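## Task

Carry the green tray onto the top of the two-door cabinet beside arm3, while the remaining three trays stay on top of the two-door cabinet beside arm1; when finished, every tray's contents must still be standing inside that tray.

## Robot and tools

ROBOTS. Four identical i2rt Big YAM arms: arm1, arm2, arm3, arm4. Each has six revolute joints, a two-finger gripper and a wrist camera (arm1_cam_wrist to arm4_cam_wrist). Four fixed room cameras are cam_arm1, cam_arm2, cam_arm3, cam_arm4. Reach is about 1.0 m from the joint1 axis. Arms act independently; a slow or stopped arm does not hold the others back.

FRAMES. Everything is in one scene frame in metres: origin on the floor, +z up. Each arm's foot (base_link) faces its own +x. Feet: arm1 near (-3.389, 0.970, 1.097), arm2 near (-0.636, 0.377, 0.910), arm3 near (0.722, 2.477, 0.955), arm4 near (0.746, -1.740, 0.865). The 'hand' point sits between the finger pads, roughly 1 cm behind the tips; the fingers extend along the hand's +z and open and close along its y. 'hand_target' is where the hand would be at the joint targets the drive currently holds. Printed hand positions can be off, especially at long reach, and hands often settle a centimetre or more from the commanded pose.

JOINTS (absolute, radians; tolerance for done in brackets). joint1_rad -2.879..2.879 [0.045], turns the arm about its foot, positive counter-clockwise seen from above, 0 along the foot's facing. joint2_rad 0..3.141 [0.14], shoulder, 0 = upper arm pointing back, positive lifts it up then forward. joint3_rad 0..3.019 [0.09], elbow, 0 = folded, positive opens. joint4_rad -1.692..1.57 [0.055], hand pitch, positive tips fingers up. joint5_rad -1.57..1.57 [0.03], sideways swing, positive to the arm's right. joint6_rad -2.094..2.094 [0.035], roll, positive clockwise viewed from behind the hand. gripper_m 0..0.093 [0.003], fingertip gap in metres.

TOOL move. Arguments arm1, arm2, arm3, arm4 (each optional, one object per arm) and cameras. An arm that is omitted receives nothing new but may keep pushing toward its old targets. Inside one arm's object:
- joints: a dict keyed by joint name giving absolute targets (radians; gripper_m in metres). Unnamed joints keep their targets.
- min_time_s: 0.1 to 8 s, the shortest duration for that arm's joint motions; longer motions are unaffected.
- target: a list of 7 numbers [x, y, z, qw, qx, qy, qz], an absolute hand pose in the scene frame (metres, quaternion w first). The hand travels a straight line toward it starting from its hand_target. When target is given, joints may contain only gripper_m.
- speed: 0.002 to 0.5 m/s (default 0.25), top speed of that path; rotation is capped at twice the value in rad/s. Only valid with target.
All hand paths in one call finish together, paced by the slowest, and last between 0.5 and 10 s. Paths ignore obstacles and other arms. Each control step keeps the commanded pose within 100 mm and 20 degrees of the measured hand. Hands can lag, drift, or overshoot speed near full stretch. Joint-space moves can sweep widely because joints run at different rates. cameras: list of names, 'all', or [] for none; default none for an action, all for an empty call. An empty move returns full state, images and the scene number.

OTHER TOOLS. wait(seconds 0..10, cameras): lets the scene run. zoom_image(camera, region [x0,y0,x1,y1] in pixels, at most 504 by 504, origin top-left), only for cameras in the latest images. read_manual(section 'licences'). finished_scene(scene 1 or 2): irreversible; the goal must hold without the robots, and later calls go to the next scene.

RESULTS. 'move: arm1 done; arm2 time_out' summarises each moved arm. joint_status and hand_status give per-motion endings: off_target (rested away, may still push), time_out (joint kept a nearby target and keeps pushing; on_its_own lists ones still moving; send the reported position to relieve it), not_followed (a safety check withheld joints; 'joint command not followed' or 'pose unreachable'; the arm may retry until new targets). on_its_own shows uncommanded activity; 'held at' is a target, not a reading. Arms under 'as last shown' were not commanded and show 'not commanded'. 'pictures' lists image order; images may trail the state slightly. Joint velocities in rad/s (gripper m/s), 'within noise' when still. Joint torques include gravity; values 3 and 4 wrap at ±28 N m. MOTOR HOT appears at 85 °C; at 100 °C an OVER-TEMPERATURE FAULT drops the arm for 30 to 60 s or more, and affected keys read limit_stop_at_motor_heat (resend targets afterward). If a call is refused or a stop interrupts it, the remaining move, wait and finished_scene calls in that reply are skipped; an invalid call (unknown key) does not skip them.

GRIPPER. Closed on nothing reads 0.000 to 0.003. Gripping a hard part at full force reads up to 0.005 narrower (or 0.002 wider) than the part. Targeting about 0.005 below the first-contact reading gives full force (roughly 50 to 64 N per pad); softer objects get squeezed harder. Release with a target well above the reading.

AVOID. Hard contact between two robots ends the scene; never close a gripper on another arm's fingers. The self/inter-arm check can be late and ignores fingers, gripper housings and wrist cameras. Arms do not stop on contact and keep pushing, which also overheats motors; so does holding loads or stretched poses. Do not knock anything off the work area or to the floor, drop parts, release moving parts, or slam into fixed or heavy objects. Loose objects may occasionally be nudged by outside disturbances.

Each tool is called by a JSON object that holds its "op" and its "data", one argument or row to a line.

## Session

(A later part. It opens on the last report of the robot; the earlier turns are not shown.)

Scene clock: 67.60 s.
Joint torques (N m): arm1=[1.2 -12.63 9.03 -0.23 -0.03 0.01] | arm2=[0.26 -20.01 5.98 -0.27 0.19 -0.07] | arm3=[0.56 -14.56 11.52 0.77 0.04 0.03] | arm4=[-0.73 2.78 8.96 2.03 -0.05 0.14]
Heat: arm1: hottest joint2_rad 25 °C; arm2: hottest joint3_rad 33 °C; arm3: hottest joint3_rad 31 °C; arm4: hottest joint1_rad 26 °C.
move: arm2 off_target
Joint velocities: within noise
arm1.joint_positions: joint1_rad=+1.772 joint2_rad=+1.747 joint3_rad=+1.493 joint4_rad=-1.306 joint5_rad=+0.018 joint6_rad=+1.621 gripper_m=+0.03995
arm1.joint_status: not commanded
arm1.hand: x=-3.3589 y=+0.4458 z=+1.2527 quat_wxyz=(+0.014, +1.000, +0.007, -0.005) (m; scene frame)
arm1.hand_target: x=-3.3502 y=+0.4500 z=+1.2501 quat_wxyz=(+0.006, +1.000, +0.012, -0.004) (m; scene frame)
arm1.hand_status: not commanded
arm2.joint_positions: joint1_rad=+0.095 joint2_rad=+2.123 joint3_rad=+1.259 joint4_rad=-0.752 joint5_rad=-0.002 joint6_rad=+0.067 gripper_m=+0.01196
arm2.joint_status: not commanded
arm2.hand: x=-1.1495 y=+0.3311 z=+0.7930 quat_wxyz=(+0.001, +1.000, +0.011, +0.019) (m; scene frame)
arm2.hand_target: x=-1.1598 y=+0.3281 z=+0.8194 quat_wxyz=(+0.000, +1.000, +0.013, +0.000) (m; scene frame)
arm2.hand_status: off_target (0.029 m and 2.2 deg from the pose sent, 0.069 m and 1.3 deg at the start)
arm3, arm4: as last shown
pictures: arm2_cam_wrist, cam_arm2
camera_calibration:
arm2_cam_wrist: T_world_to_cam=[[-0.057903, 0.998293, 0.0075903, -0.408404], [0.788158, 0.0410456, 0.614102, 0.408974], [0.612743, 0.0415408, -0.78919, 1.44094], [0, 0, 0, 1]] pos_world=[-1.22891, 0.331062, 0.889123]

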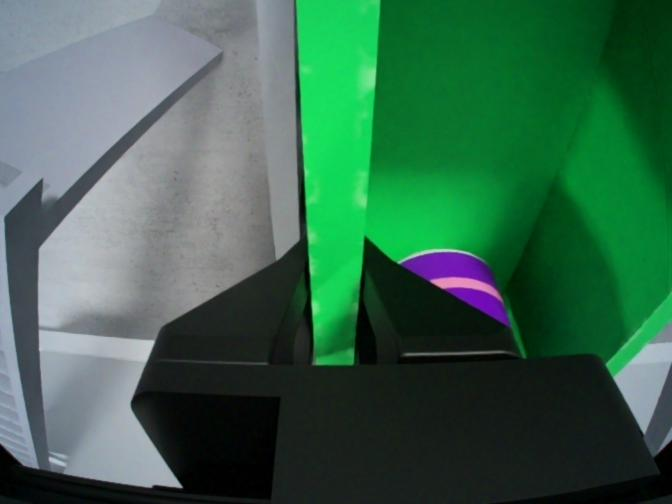

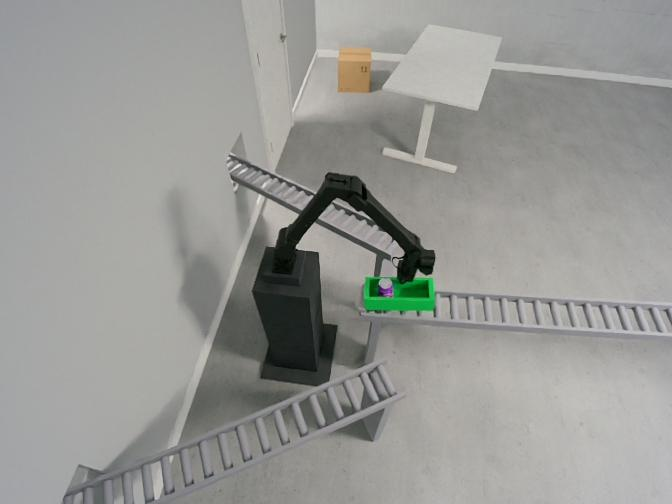

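{"op": "move", "data": {
  "arm2": {"target":[-1.165,0.328,0.93,0,1,0.012,-0.025],"speed":0.12}
}}

{"op": "move", "data": {
  "arm2": {"joints":{"joint1_rad":-0.918,"joint6_rad":-1.437},"min_time_s":4},
  "cameras": ["arm2_cam_wrist","cam_arm2"]
}}

{"op": "zoom_image", "data": {
  "camera": "cam_arm2",
  "region": [280, 300, 440, 460]
}}

Scene clock: 72.30 s.
Joint torques (N m): arm1=[1.2 -12.63 9.03 -0.23 -0.04 0.01] | arm2=[0.38 -18.78 9.7 -0.23 0.32 -0.04] | arm3=[0.73 -14.62 11.55 0.75 0.04 0.02] | arm4=[-0.73 2.84 8.96 2.04 -0.05 0.14]
Heat: arm1: hottest joint2_rad 25 °C; arm2: hottest joint3_rad 32 °C; arm3: hottest joint3_rad 31 °C; arm4: hottest joint1_rad 26 °C.
move: arm2 off_target
Joint velocities: within noise
arm1, arm3, arm4: as last shown
arm2.joint_positions: joint1_rad=+0.095 joint2_rad=+1.921 joint3_rad=+1.255 joint4_rad=-0.935 joint5_rad=-0.002 joint6_rad=+0.067 gripper_m=+0.01196
arm2.joint_status: not commanded
arm2.hand: x=-1.1419 y=+0.3320 z=+0.8928 quat_wxyz=(+0.001, +1.000, +0.011, +0.012) (m; scene frame)
arm2.hand_target: x=-1.1635 y=+0.3281 z=+0.9299 quat_wxyz=(+0.000, +1.000, +0.012, -0.025) (m; scene frame)
arm2.hand_status: off_target (0.044 m and 4.2 deg from the pose sent, 0.138 m and 5.0 deg at the start)
pictures: none

Scene clock: 77.07 s.
Joint torques (N m): arm1=[1.14 -12.63 9.02 -0.21 -0.03 0.01] | arm2=[-0.03 -18.67 9.59 0.17 0.24 -0.17] | arm3=[0.73 -14.62 11.52 0.75 0.05 0.02] | arm4=[-0.73 2.78 8.96 2.03 -0.05 0.14]
Heat: arm1: hottest joint2_rad 25 °C; arm2: hottest joint3_rad 31 °C; arm3: hottest joint3_rad 31 °C; arm4: hottest joint1_rad 26 °C.
move: arm2 done
Joint velocities: within noise
arm1, arm3, arm4: as last shown
arm2.joint_positions: joint1_rad=-0.919 joint2_rad=+1.921 joint3_rad=+1.255 joint4_rad=-0.949 joint5_rad=-0.002 joint6_rad=-1.430 gripper_m=+0.01196
arm2.joint_status: all done
arm2.hand: x=-0.9395 y=+0.7804 z=+0.8899 quat_wxyz=(+0.022, +0.968, +0.250, +0.003) (m; scene frame)
arm2.hand_target: x=-0.9541 y=+0.8015 z=+0.9268 quat_wxyz=(-0.020, +0.967, +0.254, -0.009) (m; scene frame)
arm2.hand_status: not commanded
pictures: arm2_cam_wrist, cam_arm2
camera_calibration:
arm2_cam_wrist: T_world_to_cam=[[-0.514534, 0.85685, -0.0325971, -1.12841], [0.688979, 0.435761, 0.579155, -0.204574], [0.510454, 0.275536, -0.814565, 1.11398], [0, 0, 0, 1]] pos_world=[-1.00829, 0.749085, 0.989104]

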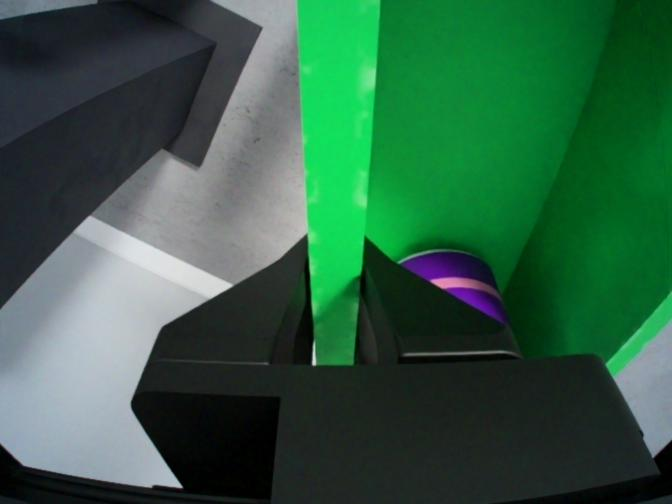

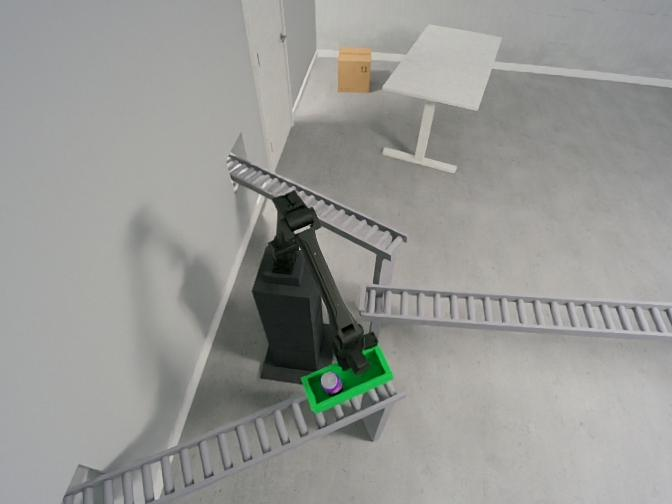

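Scaled by 3.150 from the camera's 672x504 image, which has a finer 960x720 frame.

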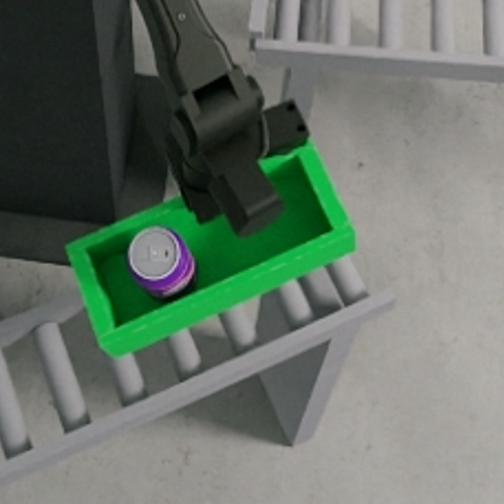

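{"op": "move", "data": {
  "arm2": {"target":[-0.952,0.80,0.825,-0.01,0.967,0.254,-0.006],"speed":0.12},
  "cameras": ["arm2_cam_wrist","cam_arm2"]
}}

{"op": "zoom_image", "data": {
  "camera": "cam_arm2",
  "region": [290, 320, 420, 450]
}}

Scene clock: 79.80 s.
Joint torques (N m): arm1=[1.14 -12.63 9.03 -0.23 -0.03 0.01] | arm2=[-0.32 -18.32 6.61 0.81 0.19 -0.17] | arm3=[0.85 -14.45 11.54 0.76 0.05 0.02] | arm4=[-0.73 2.84 8.96 2.03 -0.05 0.14]
Heat: arm1: hottest joint2_rad 25 °C; arm2: hottest joint3_rad 31 °C; arm3: hottest joint3_rad 31 °C; arm4: hottest joint1_rad 26 °C.
move: arm2 off_target
Joint velocities: within noise
arm1, arm3, arm4: as last shown
arm2.joint_positions: joint1_rad=-0.919 joint2_rad=+2.079 joint3_rad=+1.233 joint4_rad=-0.765 joint5_rad=-0.002 joint6_rad=-1.434 gripper_m=+0.01196
arm2.joint_status: not commanded
arm2.hand: x=-0.9424 y=+0.7831 z=+0.8053 quat_wxyz=(+0.020, +0.968, +0.252, +0.003) (m; scene frame)
arm2.hand_target: x=-0.9517 y=+0.7996 z=+0.8253 quat_wxyz=(-0.010, +0.967, +0.254, -0.006) (m; scene frame)
arm2.hand_status: off_target (0.028 m and 3.6 deg from the pose sent, 0.069 m and 3.8 deg at the start)
pictures: arm2_cam_wrist, cam_arm2
camera_calibration:
arm2_cam_wrist: T_world_to_cam=[[-0.5178, 0.855029, -0.0284391, -1.14004], [0.688902, 0.436444, 0.578731, -0.155077], [0.507244, 0.280075, -0.815022, 1.03958], [0, 0, 0, 1]] pos_world=[-1.0108, 0.751286, 0.904611]

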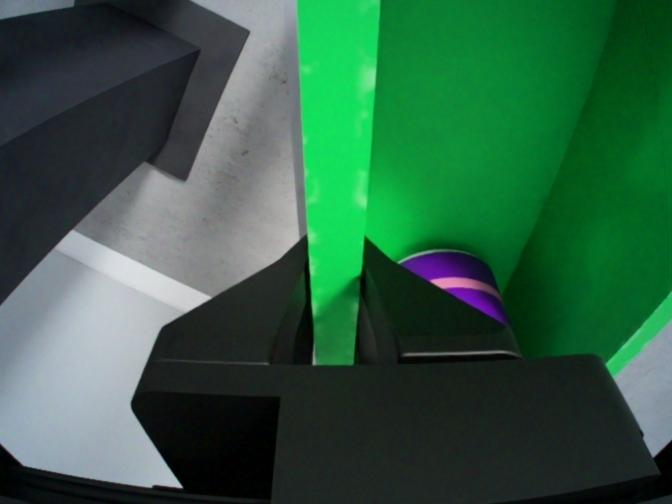

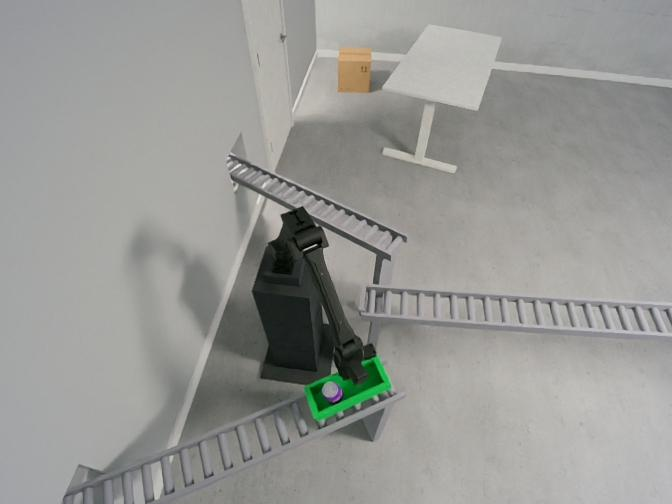

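Scaled by 3.877 from the camera's 672x504 image, which has a finer 960x720 frame.

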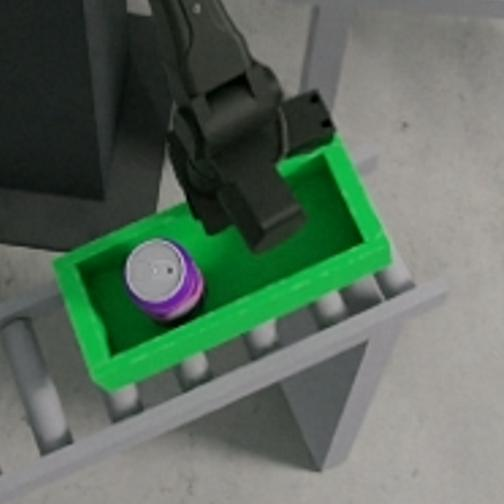

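{"op": "move", "data": {
  "arm2": {"target":[-0.958,0.812,0.785,-0.01,0.967,0.254,-0.006],"speed":0.1},
  "cameras": ["arm2_cam_wrist","cam_arm2"]
}}

{"op": "zoom_image", "data": {
  "camera": "cam_arm2",
  "region": [290, 320, 420, 450]
}}

Scene clock: 82.93 s.
Joint torques (N m): arm1=[1.2 -12.63 9.03 -0.21 -0.03 0] | arm2=[-0.73 -17.9 8.66 0.88 -0.17 -0.16] | arm3=[0.79 -14.56 11.55 0.72 0.04 0.03] | arm4=[-0.73 2.78 8.98 2.03 -0.05 0.14]
Heat: arm1: hottest joint2_rad 25 °C; arm2: hottest joint3_rad 31 °C; arm3: hottest joint3_rad 31 °C; arm4: hottest joint1_rad 26 °C.
move: arm2 off_target
Joint velocities: within noise
arm1, arm3, arm4: as last shown
arm2.joint_positions: joint1_rad=-0.919 joint2_rad=+2.165 joint3_rad=+1.233 joint4_rad=-0.710 joint5_rad=+0.009 joint6_rad=-1.441 gripper_m=+0.01196
arm2.joint_status: not commanded
arm2.hand: x=-0.9360 y=+0.7772 z=+0.7629 quat_wxyz=(+0.032, +0.966, +0.256, +0.014) (m; scene frame)
arm2.hand_target: x=-0.9567 y=+0.8106 z=+0.7868 quat_wxyz=(-0.010, +0.967, +0.254, -0.006) (m; scene frame)
arm2.hand_status: off_target (0.047 m and 5.4 deg from the pose sent, 0.039 m and 3.6 deg at the start)
pictures: arm2_cam_wrist, cam_arm2
camera_calibration:
arm2_cam_wrist: T_world_to_cam=[[-0.523469, 0.850016, -0.058766, -1.11113], [0.669243, 0.45287, 0.589086, -0.171477], [0.527346, 0.26904, -0.805931, 1.02385], [0, 0, 0, 1]] pos_world=[-1.00681, 0.746677, 0.860872]

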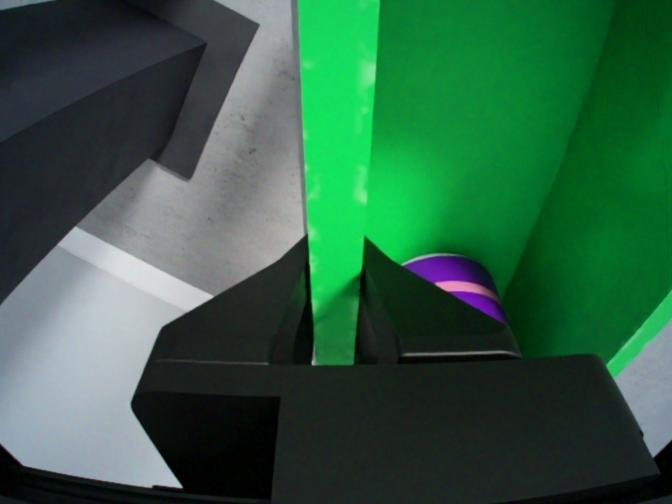

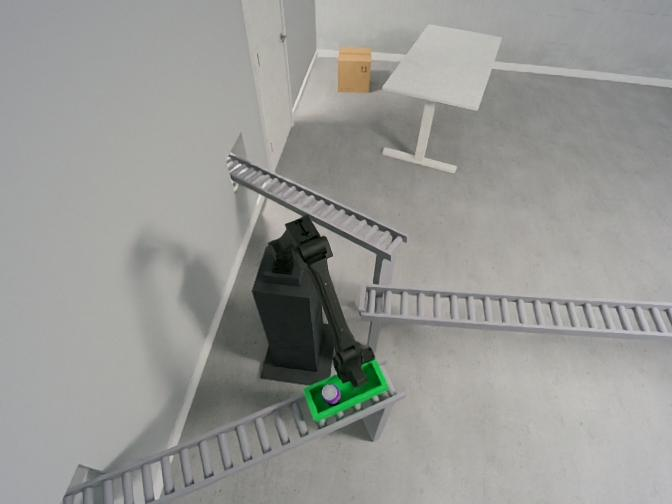

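Scaled by 3.877 from the camera's 672x504 image, which has a finer 960x720 frame.

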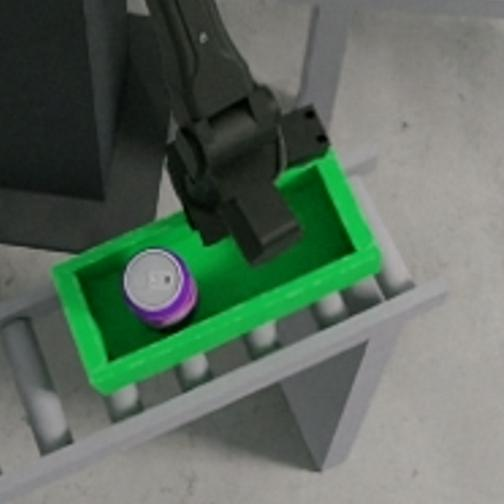

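{"op": "move", "data": {
  "arm2": {"target":[-0.968,0.832,0.85,-0.03,0.967,0.254,-0.012],"speed":0.12}
}}

{"op": "move", "data": {
  "arm2": {"target":[-0.958,0.812,0.79,-0.03,0.967,0.254,-0.012],"speed":0.1},
  "cameras": ["arm2_cam_wrist","cam_arm2"]
}}

{"op": "zoom_image", "data": {
  "camera": "cam_arm2",
  "region": [290, 320, 420, 450]
}}

Scene clock: 84.80 s.
Joint torques (N m): arm1=[1.2 -12.63 9.02 -0.21 -0.04 0.01] | arm2=[-0.79 -19.78 10.44 0.17 0.19 -0.16] | arm3=[0.62 -14.62 11.54 0.73 0.07 0.02] | arm4=[-0.73 2.84 8.96 2.03 -0.05 0.14]
Heat: arm1: hottest joint3_rad 26 °C; arm2: hottest joint3_rad 31 °C; arm3: hottest joint3_rad 31 °C; arm4: hottest joint1_rad 26 °C.
move: arm2 off_target
Joint velocities: within noise
arm1, arm3, arm4: as last shown
arm2.joint_positions: joint1_rad=-0.923 joint2_rad=+2.091 joint3_rad=+1.265 joint4_rad=-0.795 joint5_rad=+0.002 joint6_rad=-1.446 gripper_m=+0.01196
arm2.joint_status: not commanded
arm2.hand: x=-0.9444 y=+0.7906 z=+0.8079 quat_wxyz=(+0.023, +0.967, +0.255, +0.006) (m; scene frame)
arm2.hand_target: x=-0.9659 y=+0.8295 z=+0.8517 quat_wxyz=(-0.030, +0.967, +0.254, -0.012) (m; scene frame)
arm2.hand_status: off_target (0.064 m and 6.5 deg from the pose sent, 0.108 m and 7.7 deg at the start)
pictures: none

Scene clock: 86.30 s.
Joint torques (N m): arm1=[1.26 -12.63 9.03 -0.23 -0.03 0.01] | arm2=[-0.32 -18.9 6.3 0.94 0.18 -0.1] | arm3=[0.5 -14.51 11.58 0.72 0.04 0.03] | arm4=[-0.73 2.84 8.98 2.02 -0.05 0.14]
Heat: arm1: hottest joint3_rad 26 °C; arm2: hottest joint3_rad 31 °C; arm3: hottest joint3_rad 31 °C; arm4: hottest joint1_rad 26 °C.
move: arm2 off_target
Joint velocities: within noise
arm1, arm3, arm4: as last shown
arm2.joint_positions: joint1_rad=-0.923 joint2_rad=+2.155 joint3_rad=+1.237 joint4_rad=-0.657 joint5_rad=+0.002 joint6_rad=-1.446 gripper_m=+0.01196
arm2.joint_status: not commanded
arm2.hand: x=-0.9462 y=+0.7925 z=+0.7683 quat_wxyz=(+0.002, +0.967, +0.255, -0.002) (m; scene frame)
arm2.hand_target: x=-0.9576 y=+0.8116 z=+0.7903 quat_wxyz=(-0.030, +0.967, +0.254, -0.012) (m; scene frame)
arm2.hand_status: off_target (0.031 m and 3.9 deg from the pose sent, 0.031 m and 6.4 deg at the start)
pictures: arm2_cam_wrist, cam_arm2
camera_calibration:
arm2_cam_wrist: T_world_to_cam=[[-0.523976, 0.851698, 0.00768904, -1.18203], [0.696528, 0.423283, 0.579379, -0.117929], [0.490202, 0.308937, -0.815022, 0.969621], [0, 0, 0, 1]] pos_world=[-1.01253, 0.7571, 0.867676]

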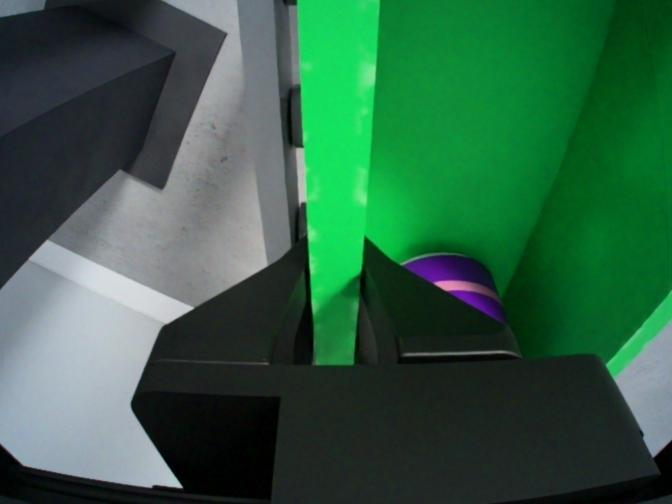

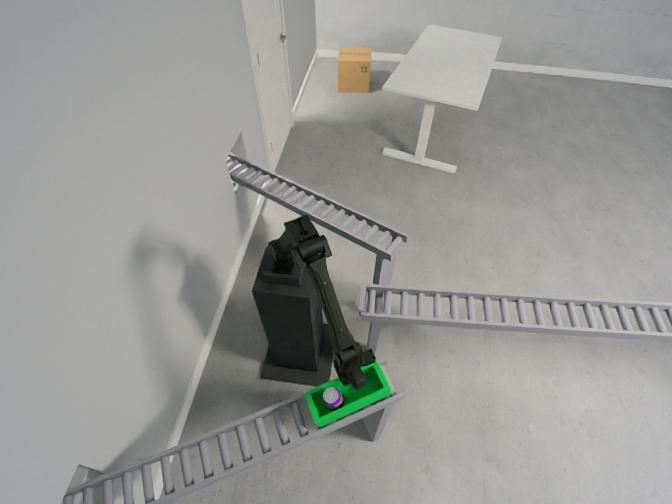

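Scaled by 3.877 from the camera's 672x504 image, which has a finer 960x720 frame.

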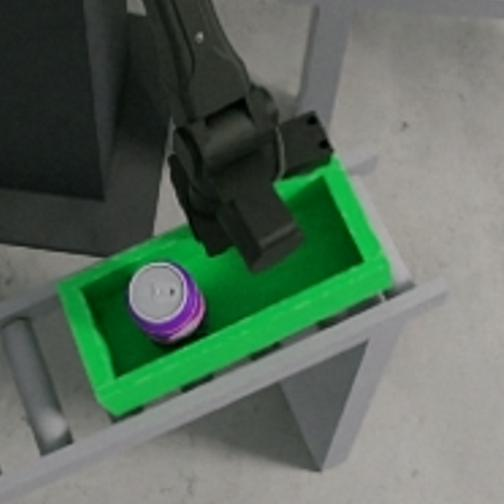

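{"op": "move", "data": {
  "arm2": {"target":[-0.957,0.811,0.760,-0.03,0.967,0.254,-0.012],"speed":0.08},
  "cameras": ["arm2_cam_wrist","cam_arm2"]
}}

{"op": "zoom_image", "data": {
  "camera": "cam_arm2",
  "region": [290, 320, 420, 450]
}}

Scene clock: 87.70 s.
Joint torques (N m): arm1=[1.14 -12.63 9.03 -0.21 -0.03 0.01] | arm2=[-0.26 -18.14 6 0.96 -0.13 -0.12] | arm3=[0.73 -14.51 11.49 0.72 0.04 0.03] | arm4=[-0.73 2.84 8.98 2.03 -0.05 0.13]
Heat: arm1: hottest joint3_rad 26 °C; arm2: hottest joint3_rad 31 °C; arm3: hottest joint3_rad 31 °C; arm4: hottest joint1_rad 26 °C.
move: arm2 off_target
Joint velocities: within noise
arm1: as last shown
arm2.joint_positions: joint1_rad=-0.924 joint2_rad=+2.202 joint3_rad=+1.237 joint4_rad=-0.597 joint5_rad=+0.011 joint6_rad=-1.444 gripper_m=+0.01196
arm2.joint_status: not commanded
arm2.hand: x=-0.9460 y=+0.7951 z=+0.7453 quat_wxyz=(-0.006, +0.967, +0.254, -0.001) (m; scene frame)
arm2.hand_target: x=-0.9568 y=+0.8106 z=+0.7603 quat_wxyz=(-0.030, +0.967, +0.254, -0.012) (m; scene frame)
arm2.hand_status: off_target (0.024 m and 3.1 deg from the pose sent, 0.023 m and 3.9 deg at the start)
arm3.joint_positions: joint1_rad=-1.431 joint2_rad=+1.889 joint3_rad=+1.298 joint4_rad=-1.041 joint5_rad=+0.009 joint6_rad=-1.407 gripper_m=+0.06009
arm3.joint_status: not commanded
arm3.hand: x=+1.0483 y=+2.0886 z=+0.9703 quat_wxyz=(+0.009, +0.267, -0.963, -0.022) (m; scene frame)
arm3.hand_target: x=+1.0593 y=+2.0706 z=+0.9805 quat_wxyz=(+0.000, +0.259, -0.966, +0.000) (m; scene frame)
arm3.hand_status: not commanded
arm4.joint_positions: joint1_rad=-0.546 joint2_rad=+0.615 joint3_rad=+1.544 joint4_rad=-1.256 joint5_rad=-0.261 joint6_rad=-0.380 gripper_m=+0.09396
arm4.joint_status: not commanded
arm4.hand: x=+0.8806 y=-1.9065 z=+1.4980 quat_wxyz=(-0.502, -0.207, -0.782, +0.305) (m; scene frame)
arm4.hand_target: x=+0.8787 y=-1.9029 z=+1.5072 quat_wxyz=(-0.508, -0.204, -0.776, +0.312) (m; scene frame)
arm4.hand_status: not commanded
pictures: arm2_cam_wrist, cam_arm2
camera_calibration:
arm2_cam_wrist: T_world_to_cam=[[-0.521589, 0.852898, 0.0225732, -1.19369], [0.698544, 0.411704, 0.585266, -0.099223], [0.489879, 0.321036, -0.810527, 0.93679], [0, 0, 0, 1]] pos_world=[-1.01222, 0.758207, 0.844311]

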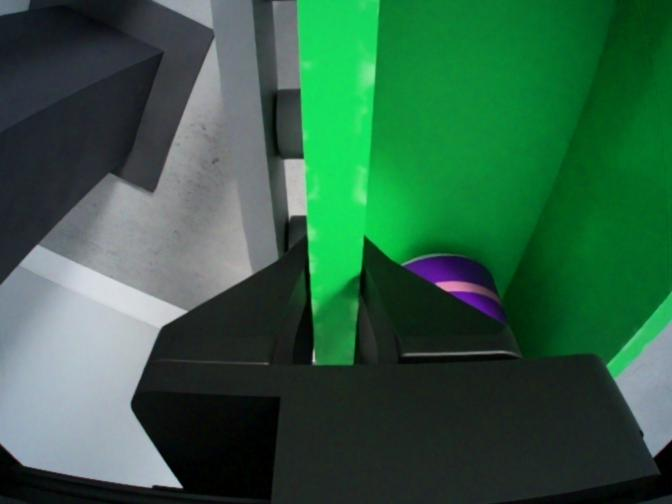

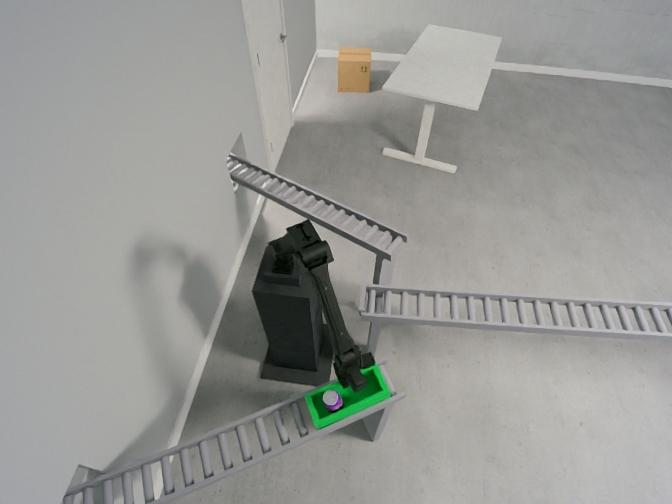

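Scaled by 3.877 from the camera's 672x504 image, which has a finer 960x720 frame.

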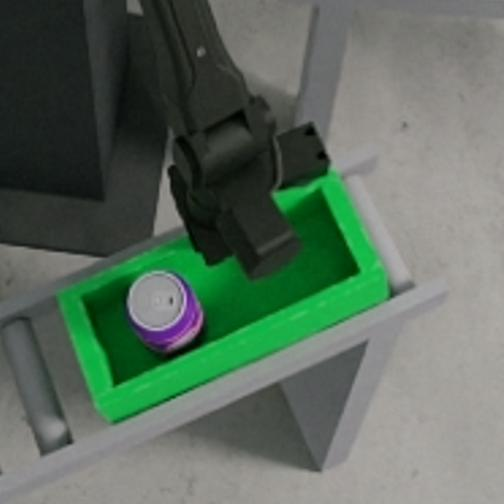

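{"op": "move", "data": {
  "arm2": {"target":[-0.952,0.798,0.772,-0.02,0.967,0.254,-0.012],"speed":0.08}
}}

{"op": "move", "data": {
  "arm2": {"target":[-0.953,0.801,0.75,-0.025,0.967,0.254,-0.012],"speed":0.08},
  "cameras": ["arm2_cam_wrist","cam_arm2"]
}}

{"op": "zoom_image", "data": {
  "camera": "cam_arm2",
  "region": [290, 320, 420, 450]
}}

Scene clock: 89.17 s.
Joint torques (N m): arm1=[1.2 -12.63 9.02 -0.23 -0.03 0] | arm2=[0.15 -19.9 4.88 0.09 -0.16 -0.07] | arm3=[0.62 -14.56 11.49 0.75 0.04 0.03] | arm4=[-0.73 2.84 8.96 2.03 -0.05 0.14]
Heat: arm1: hottest joint3_rad 26 °C; arm2: hottest joint3_rad 31 °C; arm3: hottest joint3_rad 31 °C; arm4: hottest joint1_rad 26 °C.
move: arm2 off_target
Joint velocities: within noise
arm1.joint_positions: joint1_rad=+1.772 joint2_rad=+1.747 joint3_rad=+1.493 joint4_rad=-1.306 joint5_rad=+0.018 joint6_rad=+1.621 gripper_m=+0.03995
arm1.joint_status: not commanded
arm1.hand: x=-3.3589 y=+0.4458 z=+1.2527 quat_wxyz=(+0.014, +1.000, +0.007, -0.005) (m; scene frame)
arm1.hand_target: x=-3.3502 y=+0.4500 z=+1.2501 quat_wxyz=(+0.006, +1.000, +0.012, -0.004) (m; scene frame)
arm1.hand_status: not commanded
arm2.joint_positions: joint1_rad=-0.924 joint2_rad=+2.191 joint3_rad=+1.220 joint4_rad=-0.597 joint5_rad=+0.004 joint6_rad=-1.443 gripper_m=+0.01196
arm2.joint_status: not commanded
arm2.hand: x=-0.9431 y=+0.7893 z=+0.7470 quat_wxyz=(-0.002, +0.967, +0.254, -0.003) (m; scene frame)
arm2.hand_target: x=-0.9520 y=+0.7979 z=+0.7715 quat_wxyz=(-0.020, +0.967, +0.254, -0.012) (m; scene frame)
arm2.hand_status: off_target (0.028 m and 2.3 deg from the pose sent, 0.027 m and 2.1 deg at the start)
arm3, arm4: as last shown
pictures: none

Scene clock: 90.13 s.
Joint torques (N m): arm1=[1.2 -12.63 9.03 -0.23 -0.03 0.01] | arm2=[0.03 -16.85 5.42 1.14 -0.11 -0.13] | arm3=[0.73 -14.56 11.51 0.76 0.04 0.03] | arm4=[-0.73 2.84 8.96 2.03 -0.05 0.14]
Heat: arm1: hottest joint3_rad 26 °C; arm2: hottest joint3_rad 30 °C; arm3: hottest joint3_rad 31 °C; arm4: hottest joint1_rad 26 °C.
move: arm2 off_target
Joint velocities: within noise
arm1, arm3, arm4: as last shown
arm2.joint_positions: joint1_rad=-0.924 joint2_rad=+2.195 joint3_rad=+1.220 joint4_rad=-0.578 joint5_rad=+0.006 joint6_rad=-1.438 gripper_m=+0.01196
arm2.joint_status: not commanded
arm2.hand: x=-0.9449 y=+0.7924 z=+0.7449 quat_wxyz=(-0.009, +0.968, +0.251, -0.005) (m; scene frame)
arm2.hand_target: x=-0.9530 y=+0.8009 z=+0.7503 quat_wxyz=(-0.025, +0.967, +0.254, -0.012) (m; scene frame)
arm2.hand_status: off_target (0.013 m and 2.0 deg from the pose sent, 0.016 m and 2.9 deg at the start)
pictures: arm2_cam_wrist, cam_arm2
camera_calibration:
arm2_cam_wrist: T_world_to_cam=[[-0.516449, 0.855761, 0.0308689, -1.19434], [0.705924, 0.405064, 0.581029, -0.0832906], [0.484719, 0.321863, -0.813297, 0.93331], [0, 0, 0, 1]] pos_world=[-1.01041, 0.755409, 0.844321]

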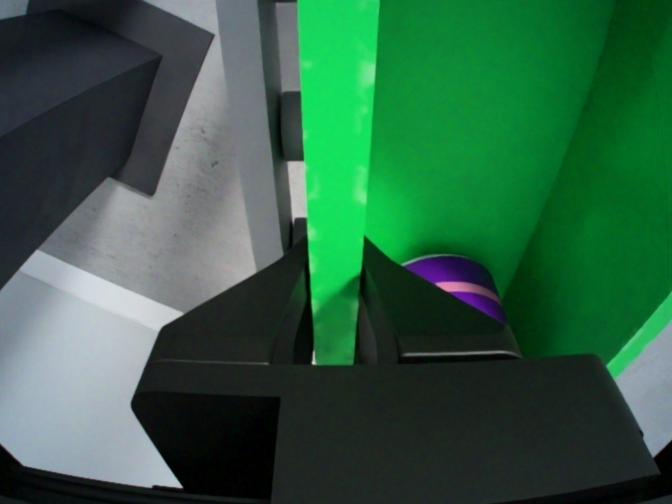

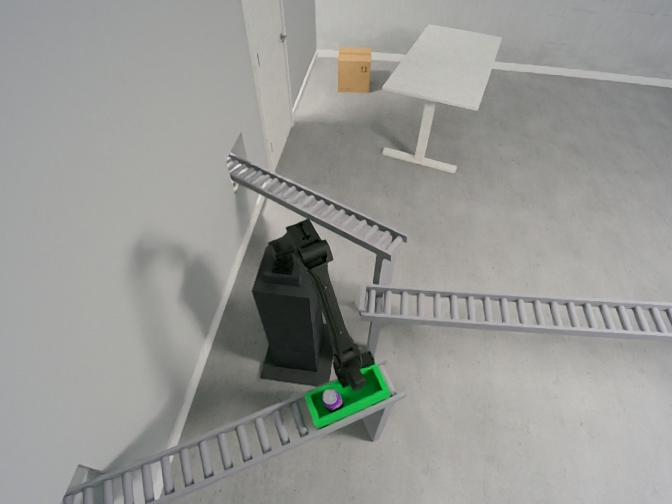

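Scaled by 3.877 from the camera's 672x504 image, which has a finer 960x720 frame.

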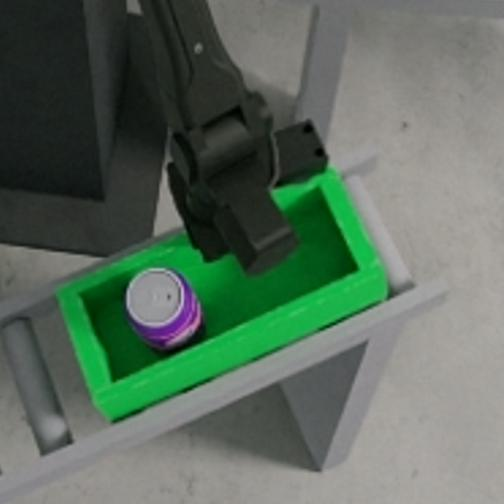

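{"op": "move", "data": {
  "arm2": {"target":[-0.951,0.797,0.732,-0.02,0.968,0.251,-0.01],"speed":0.08},
  "cameras": ["arm2_cam_wrist","cam_arm2"]
}}

{"op": "zoom_image", "data": {
  "camera": "cam_arm2",
  "region": [290, 320, 420, 450]
}}

Scene clock: 91.40 s.
Joint torques (N m): arm1=[1.2 -12.63 9.03 -0.21 -0.03 0.01] | arm2=[0.15 -16.15 5.29 1.05 -0.31 -0.07] | arm3=[0.79 -14.45 11.52 0.7 0.04 0.03] | arm4=[-0.73 2.78 8.96 2.03 -0.04 0.14]
Heat: arm1: hottest joint3_rad 26 °C; arm2: hottest joint3_rad 30 °C; arm3: hottest joint3_rad 32 °C; arm4: hottest joint3_rad 27 °C.
move: arm2 done
Joint velocities: within noise
arm1, arm3, arm4: as last shown
arm2.joint_positions: joint1_rad=-0.924 joint2_rad=+2.222 joint3_rad=+1.220 joint4_rad=-0.549 joint5_rad=+0.012 joint6_rad=-1.437 gripper_m=+0.01196
arm2.joint_status: not commanded
arm2.hand: x=-0.9434 y=+0.7921 z=+0.7317 quat_wxyz=(-0.011, +0.968, +0.251, -0.002) (m; scene frame)
arm2.hand_target: x=-0.9510 y=+0.7969 z=+0.7321 quat_wxyz=(-0.020, +0.968, +0.251, -0.010) (m; scene frame)
arm2.hand_status: done (0.009 m and 1.4 deg from the pose sent, 0.015 m and 1.4 deg at the start)
pictures: arm2_cam_wrist, cam_arm2
camera_calibration:
arm2_cam_wrist: T_world_to_cam=[[-0.51551, 0.856249, 0.0329658, -1.19401], [0.704119, 0.401367, 0.585765, -0.0785981], [0.488329, 0.325179, -0.80981, 0.920128], [0, 0, 0, 1]] pos_world=[-1.00951, 0.754711, 0.830531]

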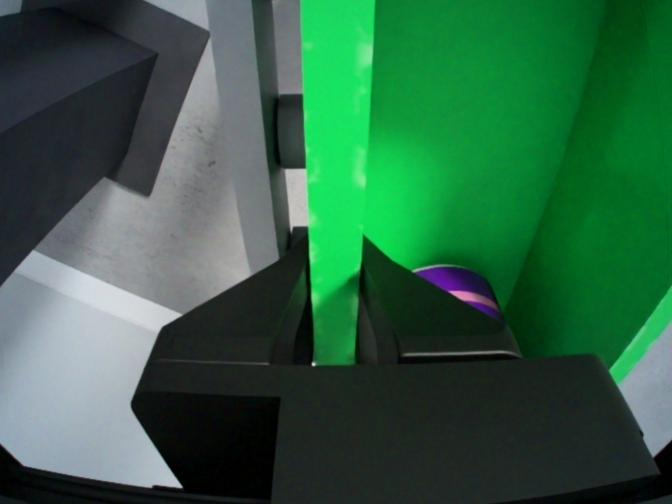

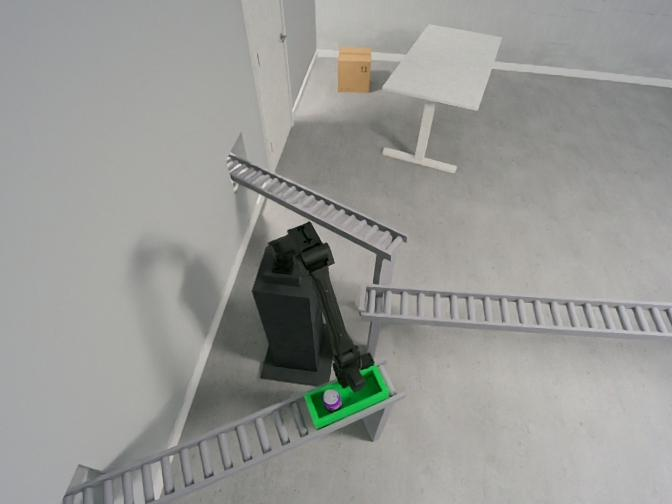

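Scaled by 3.877 from the camera's 672x504 image, which has a finer 960x720 frame.

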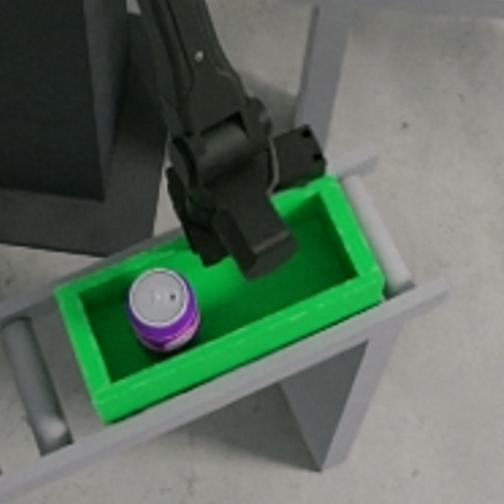

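{"op": "move", "data": {
  "arm2": {"joints":{"gripper_m":0.035}}
}}

{"op": "move", "data": {
  "arm2": {"target":[-0.953,0.80,0.92,-0.01,0.968,0.251,-0.005],"speed":0.4},
  "cameras": ["arm2_cam_wrist","cam_arm2"]
}}

{"op": "zoom_image", "data": {
  "camera": "cam_arm2",
  "region": [200, 320, 420, 480]
}}

Scene clock: 92.37 s.
Joint torques (N m): arm1=[1.14 -12.63 9.02 -0.21 -0.03 0.01] | arm2=[0.15 -16.26 5.3 0.77 -0.15 -0.07] | arm3=[0.62 -14.51 11.54 0.72 0.04 0.02] | arm4=[-0.73 2.78 8.96 2.03 -0.05 0.14]
Heat: arm1: hottest joint3_rad 26 °C; arm2: hottest joint3_rad 30 °C; arm3: hottest joint3_rad 32 °C; arm4: hottest joint3_rad 27 °C.
move: arm2 done
Joint velocities: within noise
arm1, arm3, arm4: as last shown
arm2.joint_positions: joint1_rad=-0.924 joint2_rad=+2.222 joint3_rad=+1.220 joint4_rad=-0.542 joint5_rad=+0.008 joint6_rad=-1.437 gripper_m=+0.03487
arm2.joint_status: all done
arm2.hand: x=-0.9452 y=+0.7931 z=+0.7317 quat_wxyz=(-0.014, +0.968, +0.251, -0.006) (m; scene frame)
arm2.hand_target: x=-0.9510 y=+0.7969 z=+0.7321 quat_wxyz=(-0.020, +0.968, +0.251, -0.010) (m; scene frame)
arm2.hand_status: not commanded
pictures: none

Scene clock: 93.77 s.
Joint torques (N m): arm1=[1.2 -12.63 9.02 -0.23 -0.04 0.01] | arm2=[0.44 -14.21 9.73 0.14 -0.1 -0.04] | arm3=[0.67 -14.45 11.51 0.77 0.05 0.03] | arm4=[-0.73 2.78 8.96 2.03 -0.05 0.14]
Heat: arm1: hottest joint3_rad 26 °C; arm2: hottest joint3_rad 30 °C; arm3: hottest joint3_rad 32 °C; arm4: hottest joint3_rad 27 °C.
move: arm2 off_target
Joint velocities: within noise
arm1, arm3, arm4: as last shown
arm2.joint_positions: joint1_rad=-0.924 joint2_rad=+1.878 joint3_rad=+1.262 joint4_rad=-0.955 joint5_rad=+0.008 joint6_rad=-1.437 gripper_m=+0.03495
arm2.joint_status: not commanded
arm2.hand: x=-0.9409 y=+0.7897 z=+0.9133 quat_wxyz=(-0.001, +0.968, +0.251, +0.000) (m; scene frame)
arm2.hand_target: x=-0.9528 y=+0.7997 z=+0.9202 quat_wxyz=(-0.010, +0.968, +0.251, -0.005) (m; scene frame)
arm2.hand_status: off_target (0.017 m and 1.2 deg from the pose sent, 0.189 m and 0.4 deg at the start; pose on its path clipped on 4 of 42 steps)
pictures: arm2_cam_wrist, cam_arm2
camera_calibration:
arm2_cam_wrist: T_world_to_cam=[[-0.515866, 0.856568, 0.0131677, -1.17911], [0.699363, 0.412213, 0.583928, -0.197206], [0.494746, 0.310438, -0.811699, 1.08613], [0, 0, 0, 1]] pos_world=[-1.0077, 0.754104, 1.01229]

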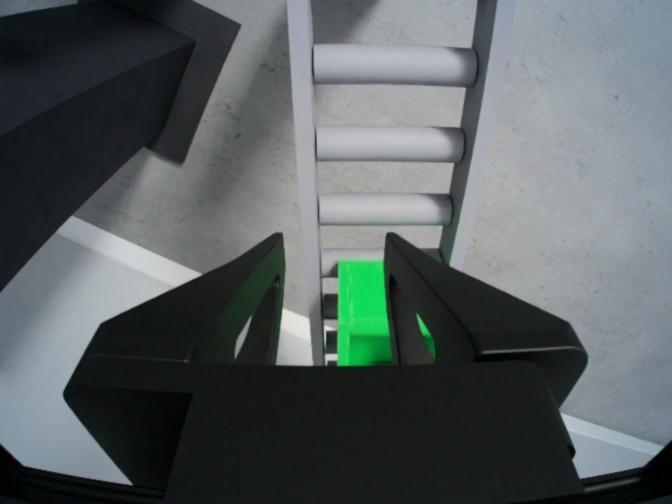

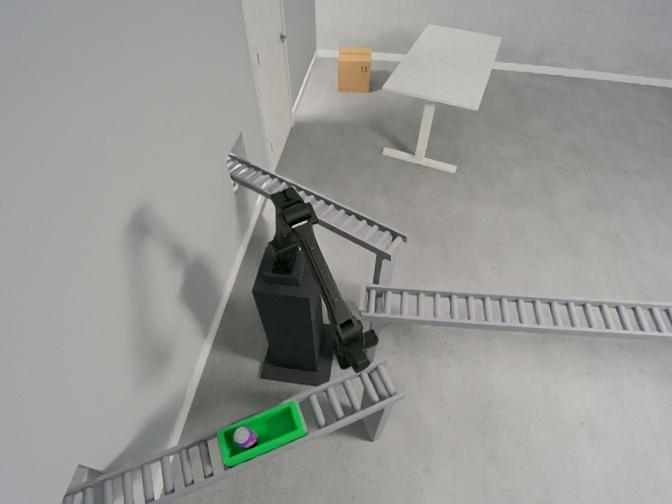

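Scaled by 2.291 from the camera's 672x504 image, which has a finer 960x720 frame.

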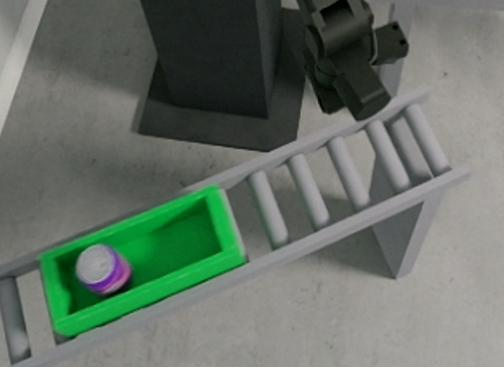

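{"op": "wait", "data": {
  "seconds": 8.5,
  "cameras": ["cam_arm3","arm3_cam_wrist"]
}}

{"op": "zoom_image", "data": {
  "camera": "cam_arm3",
  "region": [170, 230, 320, 400]
}}

Scene clock: 103.60 s.
Joint torques (N m): arm1=[1.2 -12.63 9.02 -0.21 -0.03 0] | arm2=[0.44 -14.21 9.73 0.12 -0.1 -0.04] | arm3=[0.67 -14.68 11.52 0.69 0.05 0.02] | arm4=[-0.73 2.84 8.96 2.03 -0.05 0.13]
Heat: arm1: hottest joint3_rad 26 °C; arm2: hottest joint3_rad 31 °C; arm3: hottest joint3_rad 32 °C; arm4: hottest joint3_rad 27 °C.
Joint velocities: within noise
arm1.joint_positions: joint1_rad=+1.772 joint2_rad=+1.747 joint3_rad=+1.493 joint4_rad=-1.306 joint5_rad=+0.018 joint6_rad=+1.621 gripper_m=+0.03995
arm1.joint_status: not commanded
arm1.hand: x=-3.3589 y=+0.4458 z=+1.2527 quat_wxyz=(+0.014, +1.000, +0.007, -0.005) (m; scene frame)
arm1.hand_target: x=-3.3502 y=+0.4500 z=+1.2501 quat_wxyz=(+0.006, +1.000, +0.012, -0.004) (m; scene frame)
arm1.hand_status: not commanded
arm2.joint_positions: joint1_rad=-0.924 joint2_rad=+1.878 joint3_rad=+1.262 joint4_rad=-0.955 joint5_rad=+0.008 joint6_rad=-1.437 gripper_m=+0.03495
arm2.joint_status: not commanded
arm2.hand: x=-0.9408 y=+0.7896 z=+0.9133 quat_wxyz=(-0.001, +0.968, +0.251, +0.000) (m; scene frame)
arm2.hand_target: x=-0.9528 y=+0.7996 z=+0.9202 quat_wxyz=(-0.010, +0.968, +0.251, -0.005) (m; scene frame)
arm2.hand_status: off_target (0.017 m and 1.2 deg from the pose sent, 0.189 m and 0.4 deg at the start; pose on its path clipped on 4 of 42 steps)
arm3.joint_positions: joint1_rad=-1.431 joint2_rad=+1.889 joint3_rad=+1.298 joint4_rad=-1.041 joint5_rad=+0.009 joint6_rad=-1.407 gripper_m=+0.06009
arm3.joint_status: not commanded
arm3.hand: x=+1.0483 y=+2.0886 z=+0.9703 quat_wxyz=(+0.009, +0.267, -0.963, -0.022) (m; scene frame)
arm3.hand_target: x=+1.0593 y=+2.0706 z=+0.9805 quat_wxyz=(+0.000, +0.259, -0.966, +0.000) (m; scene frame)
arm3.hand_status: not commanded
arm4.joint_positions: joint1_rad=-0.546 joint2_rad=+0.615 joint3_rad=+1.544 joint4_rad=-1.256 joint5_rad=-0.261 joint6_rad=-0.380 gripper_m=+0.09396
arm4.joint_status: not commanded
arm4.hand: x=+0.8806 y=-1.9065 z=+1.4980 quat_wxyz=(-0.502, -0.207, -0.782, +0.305) (m; scene frame)
arm4.hand_target: x=+0.8787 y=-1.9029 z=+1.5072 quat_wxyz=(-0.508, -0.204, -0.776, +0.312) (m; scene frame)
arm4.hand_status: not commanded
wait: 8.50 s; at rest from the start
pictures: arm3_cam_wrist, cam_arm3
camera_calibration:
arm3_cam_wrist: T_world_to_cam=[[0.52313, -0.851406, -0.0379892, 1.26478], [-0.673918, -0.440539, 0.593094, 1.05363], [-0.521699, -0.284663, -0.804237, 2.0503], [0, 0, 0, 1]] pos_world=[1.11806, 2.12465, 1.07207]

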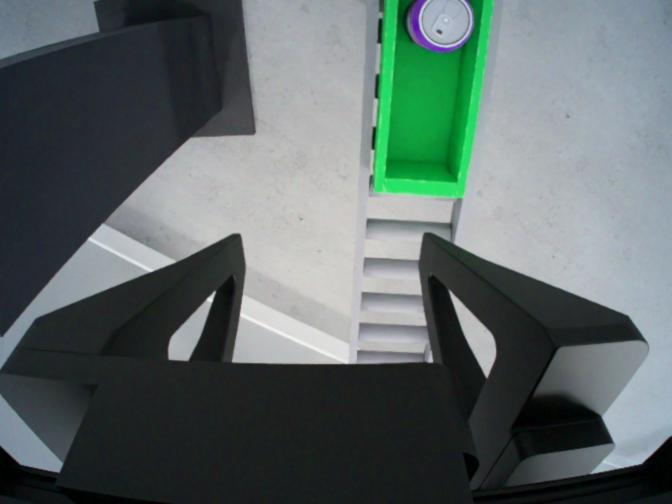

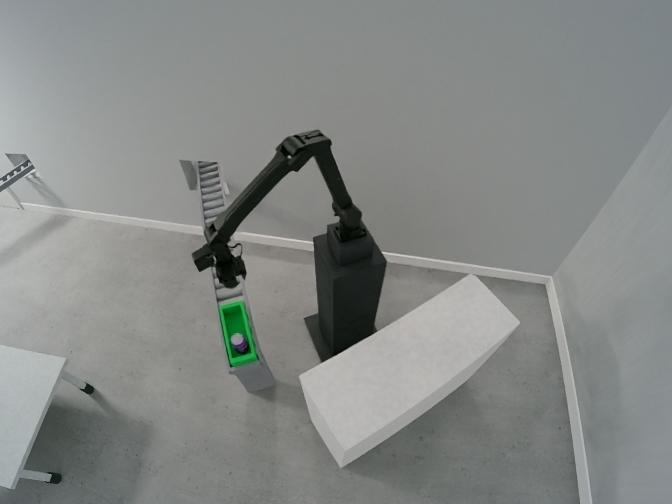

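Scaled by 2.965 from the camera's 672x504 image, which has a finer 960x720 frame.

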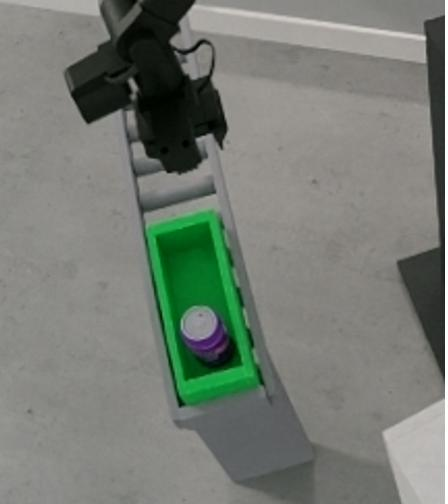

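{"op": "move", "data": {
  "arm3": {"target":[1.055,2.012,0.72,0,-0.2672,0.9636,0],"speed":0.25,"joints":{"gripper_m":0.045}},
  "arm2": {"target":[-0.93,0.70,1.05,-0.0,0.968,0.251,0],"speed":0.25},
  "cameras": ["cam_arm3","arm3_cam_wrist"]
}}

{"op": "zoom_image", "data": {
  "camera": "cam_arm3",
  "region": [170, 230, 320, 400]
}}

Scene clock: 106.60 s.
Joint torques (N m): arm1=[1.14 -12.63 9.02 -0.21 -0.03 0.01] | arm2=[0.38 -11.99 7.53 0.13 -0.04 -0.01] | arm3=[0.73 -17.85 7.68 0.69 0.02 -0.21] | arm4=[-0.73 2.84 8.96 2.03 -0.05 0.14]
Heat: arm1: hottest joint3_rad 26 °C; arm2: hottest joint3_rad 31 °C; arm3: hottest joint3_rad 32 °C; arm4: hottest joint3_rad 27 °C.
move: arm2 done; arm3 off_target
Joint velocities: within noise
arm1, arm4: as last shown
arm2.joint_positions: joint1_rad=-0.825 joint2_rad=+1.542 joint3_rad=+1.211 joint4_rad=-1.234 joint5_rad=+0.008 joint6_rad=-1.340 gripper_m=+0.03495
arm2.joint_status: not commanded
arm2.hand: x=-0.9308 y=+0.7051 z=+1.0498 quat_wxyz=(-0.004, +0.968, +0.252, -0.002) (m; scene frame)
arm2.hand_target: x=-0.9299 y=+0.7000 z=+1.0500 quat_wxyz=(+0.000, +0.968, +0.251, +0.000) (m; scene frame)
arm2.hand_status: done (0.005 m and 0.5 deg from the pose sent, 0.164 m and 0.1 deg at the start)
arm3.joint_positions: joint1_rad=-1.507 joint2_rad=+2.440 joint3_rad=+1.445 joint4_rad=-0.623 joint5_rad=+0.012 joint6_rad=-1.479 gripper_m=+0.04508
arm3.joint_status: all done
arm3.hand: x=+1.0481 y=+2.0284 z=+0.7164 quat_wxyz=(+0.006, +0.265, -0.964, -0.016) (m; scene frame)
arm3.hand_target: x=+1.0548 y=+2.0122 z=+0.7205 quat_wxyz=(+0.000, +0.267, -0.964, +0.000) (m; scene frame)
arm3.hand_status: off_target (0.018 m and 2.0 deg from the pose sent, 0.262 m and 2.7 deg at the start)
pictures: arm3_cam_wrist, cam_arm3
camera_calibration:
arm3_cam_wrist: T_world_to_cam=[[0.520378, -0.853561, -0.0253044, 1.20209], [-0.680954, -0.432663, 0.590851, 1.17053], [-0.515276, -0.290235, -0.806384, 1.83494], [0, 0, 0, 1]] pos_world=[1.11704, 2.06507, 0.818476]

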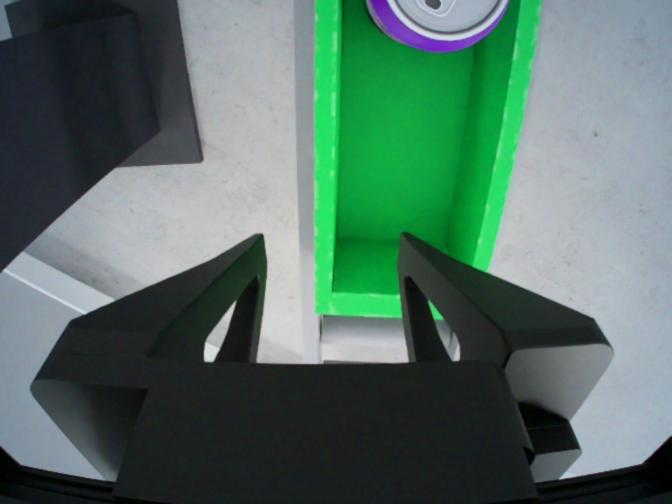

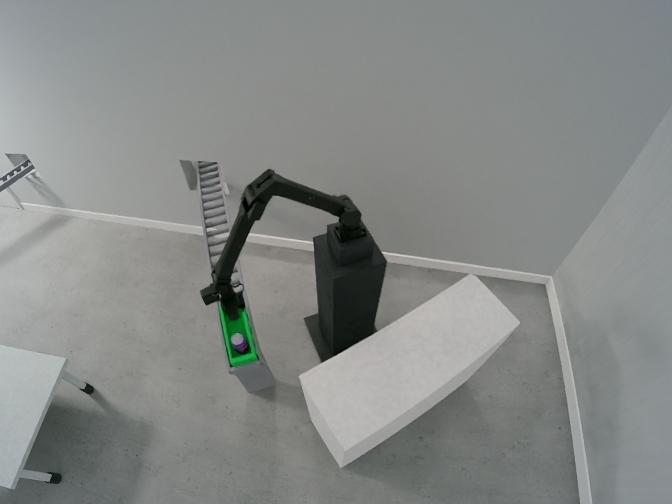

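Scaled by 2.965 from the camera's 672x504 image, which has a finer 960x720 frame.

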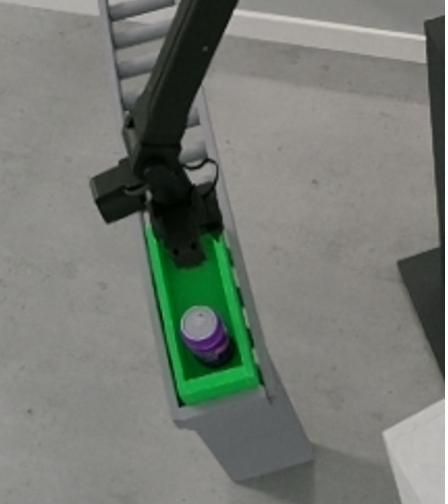

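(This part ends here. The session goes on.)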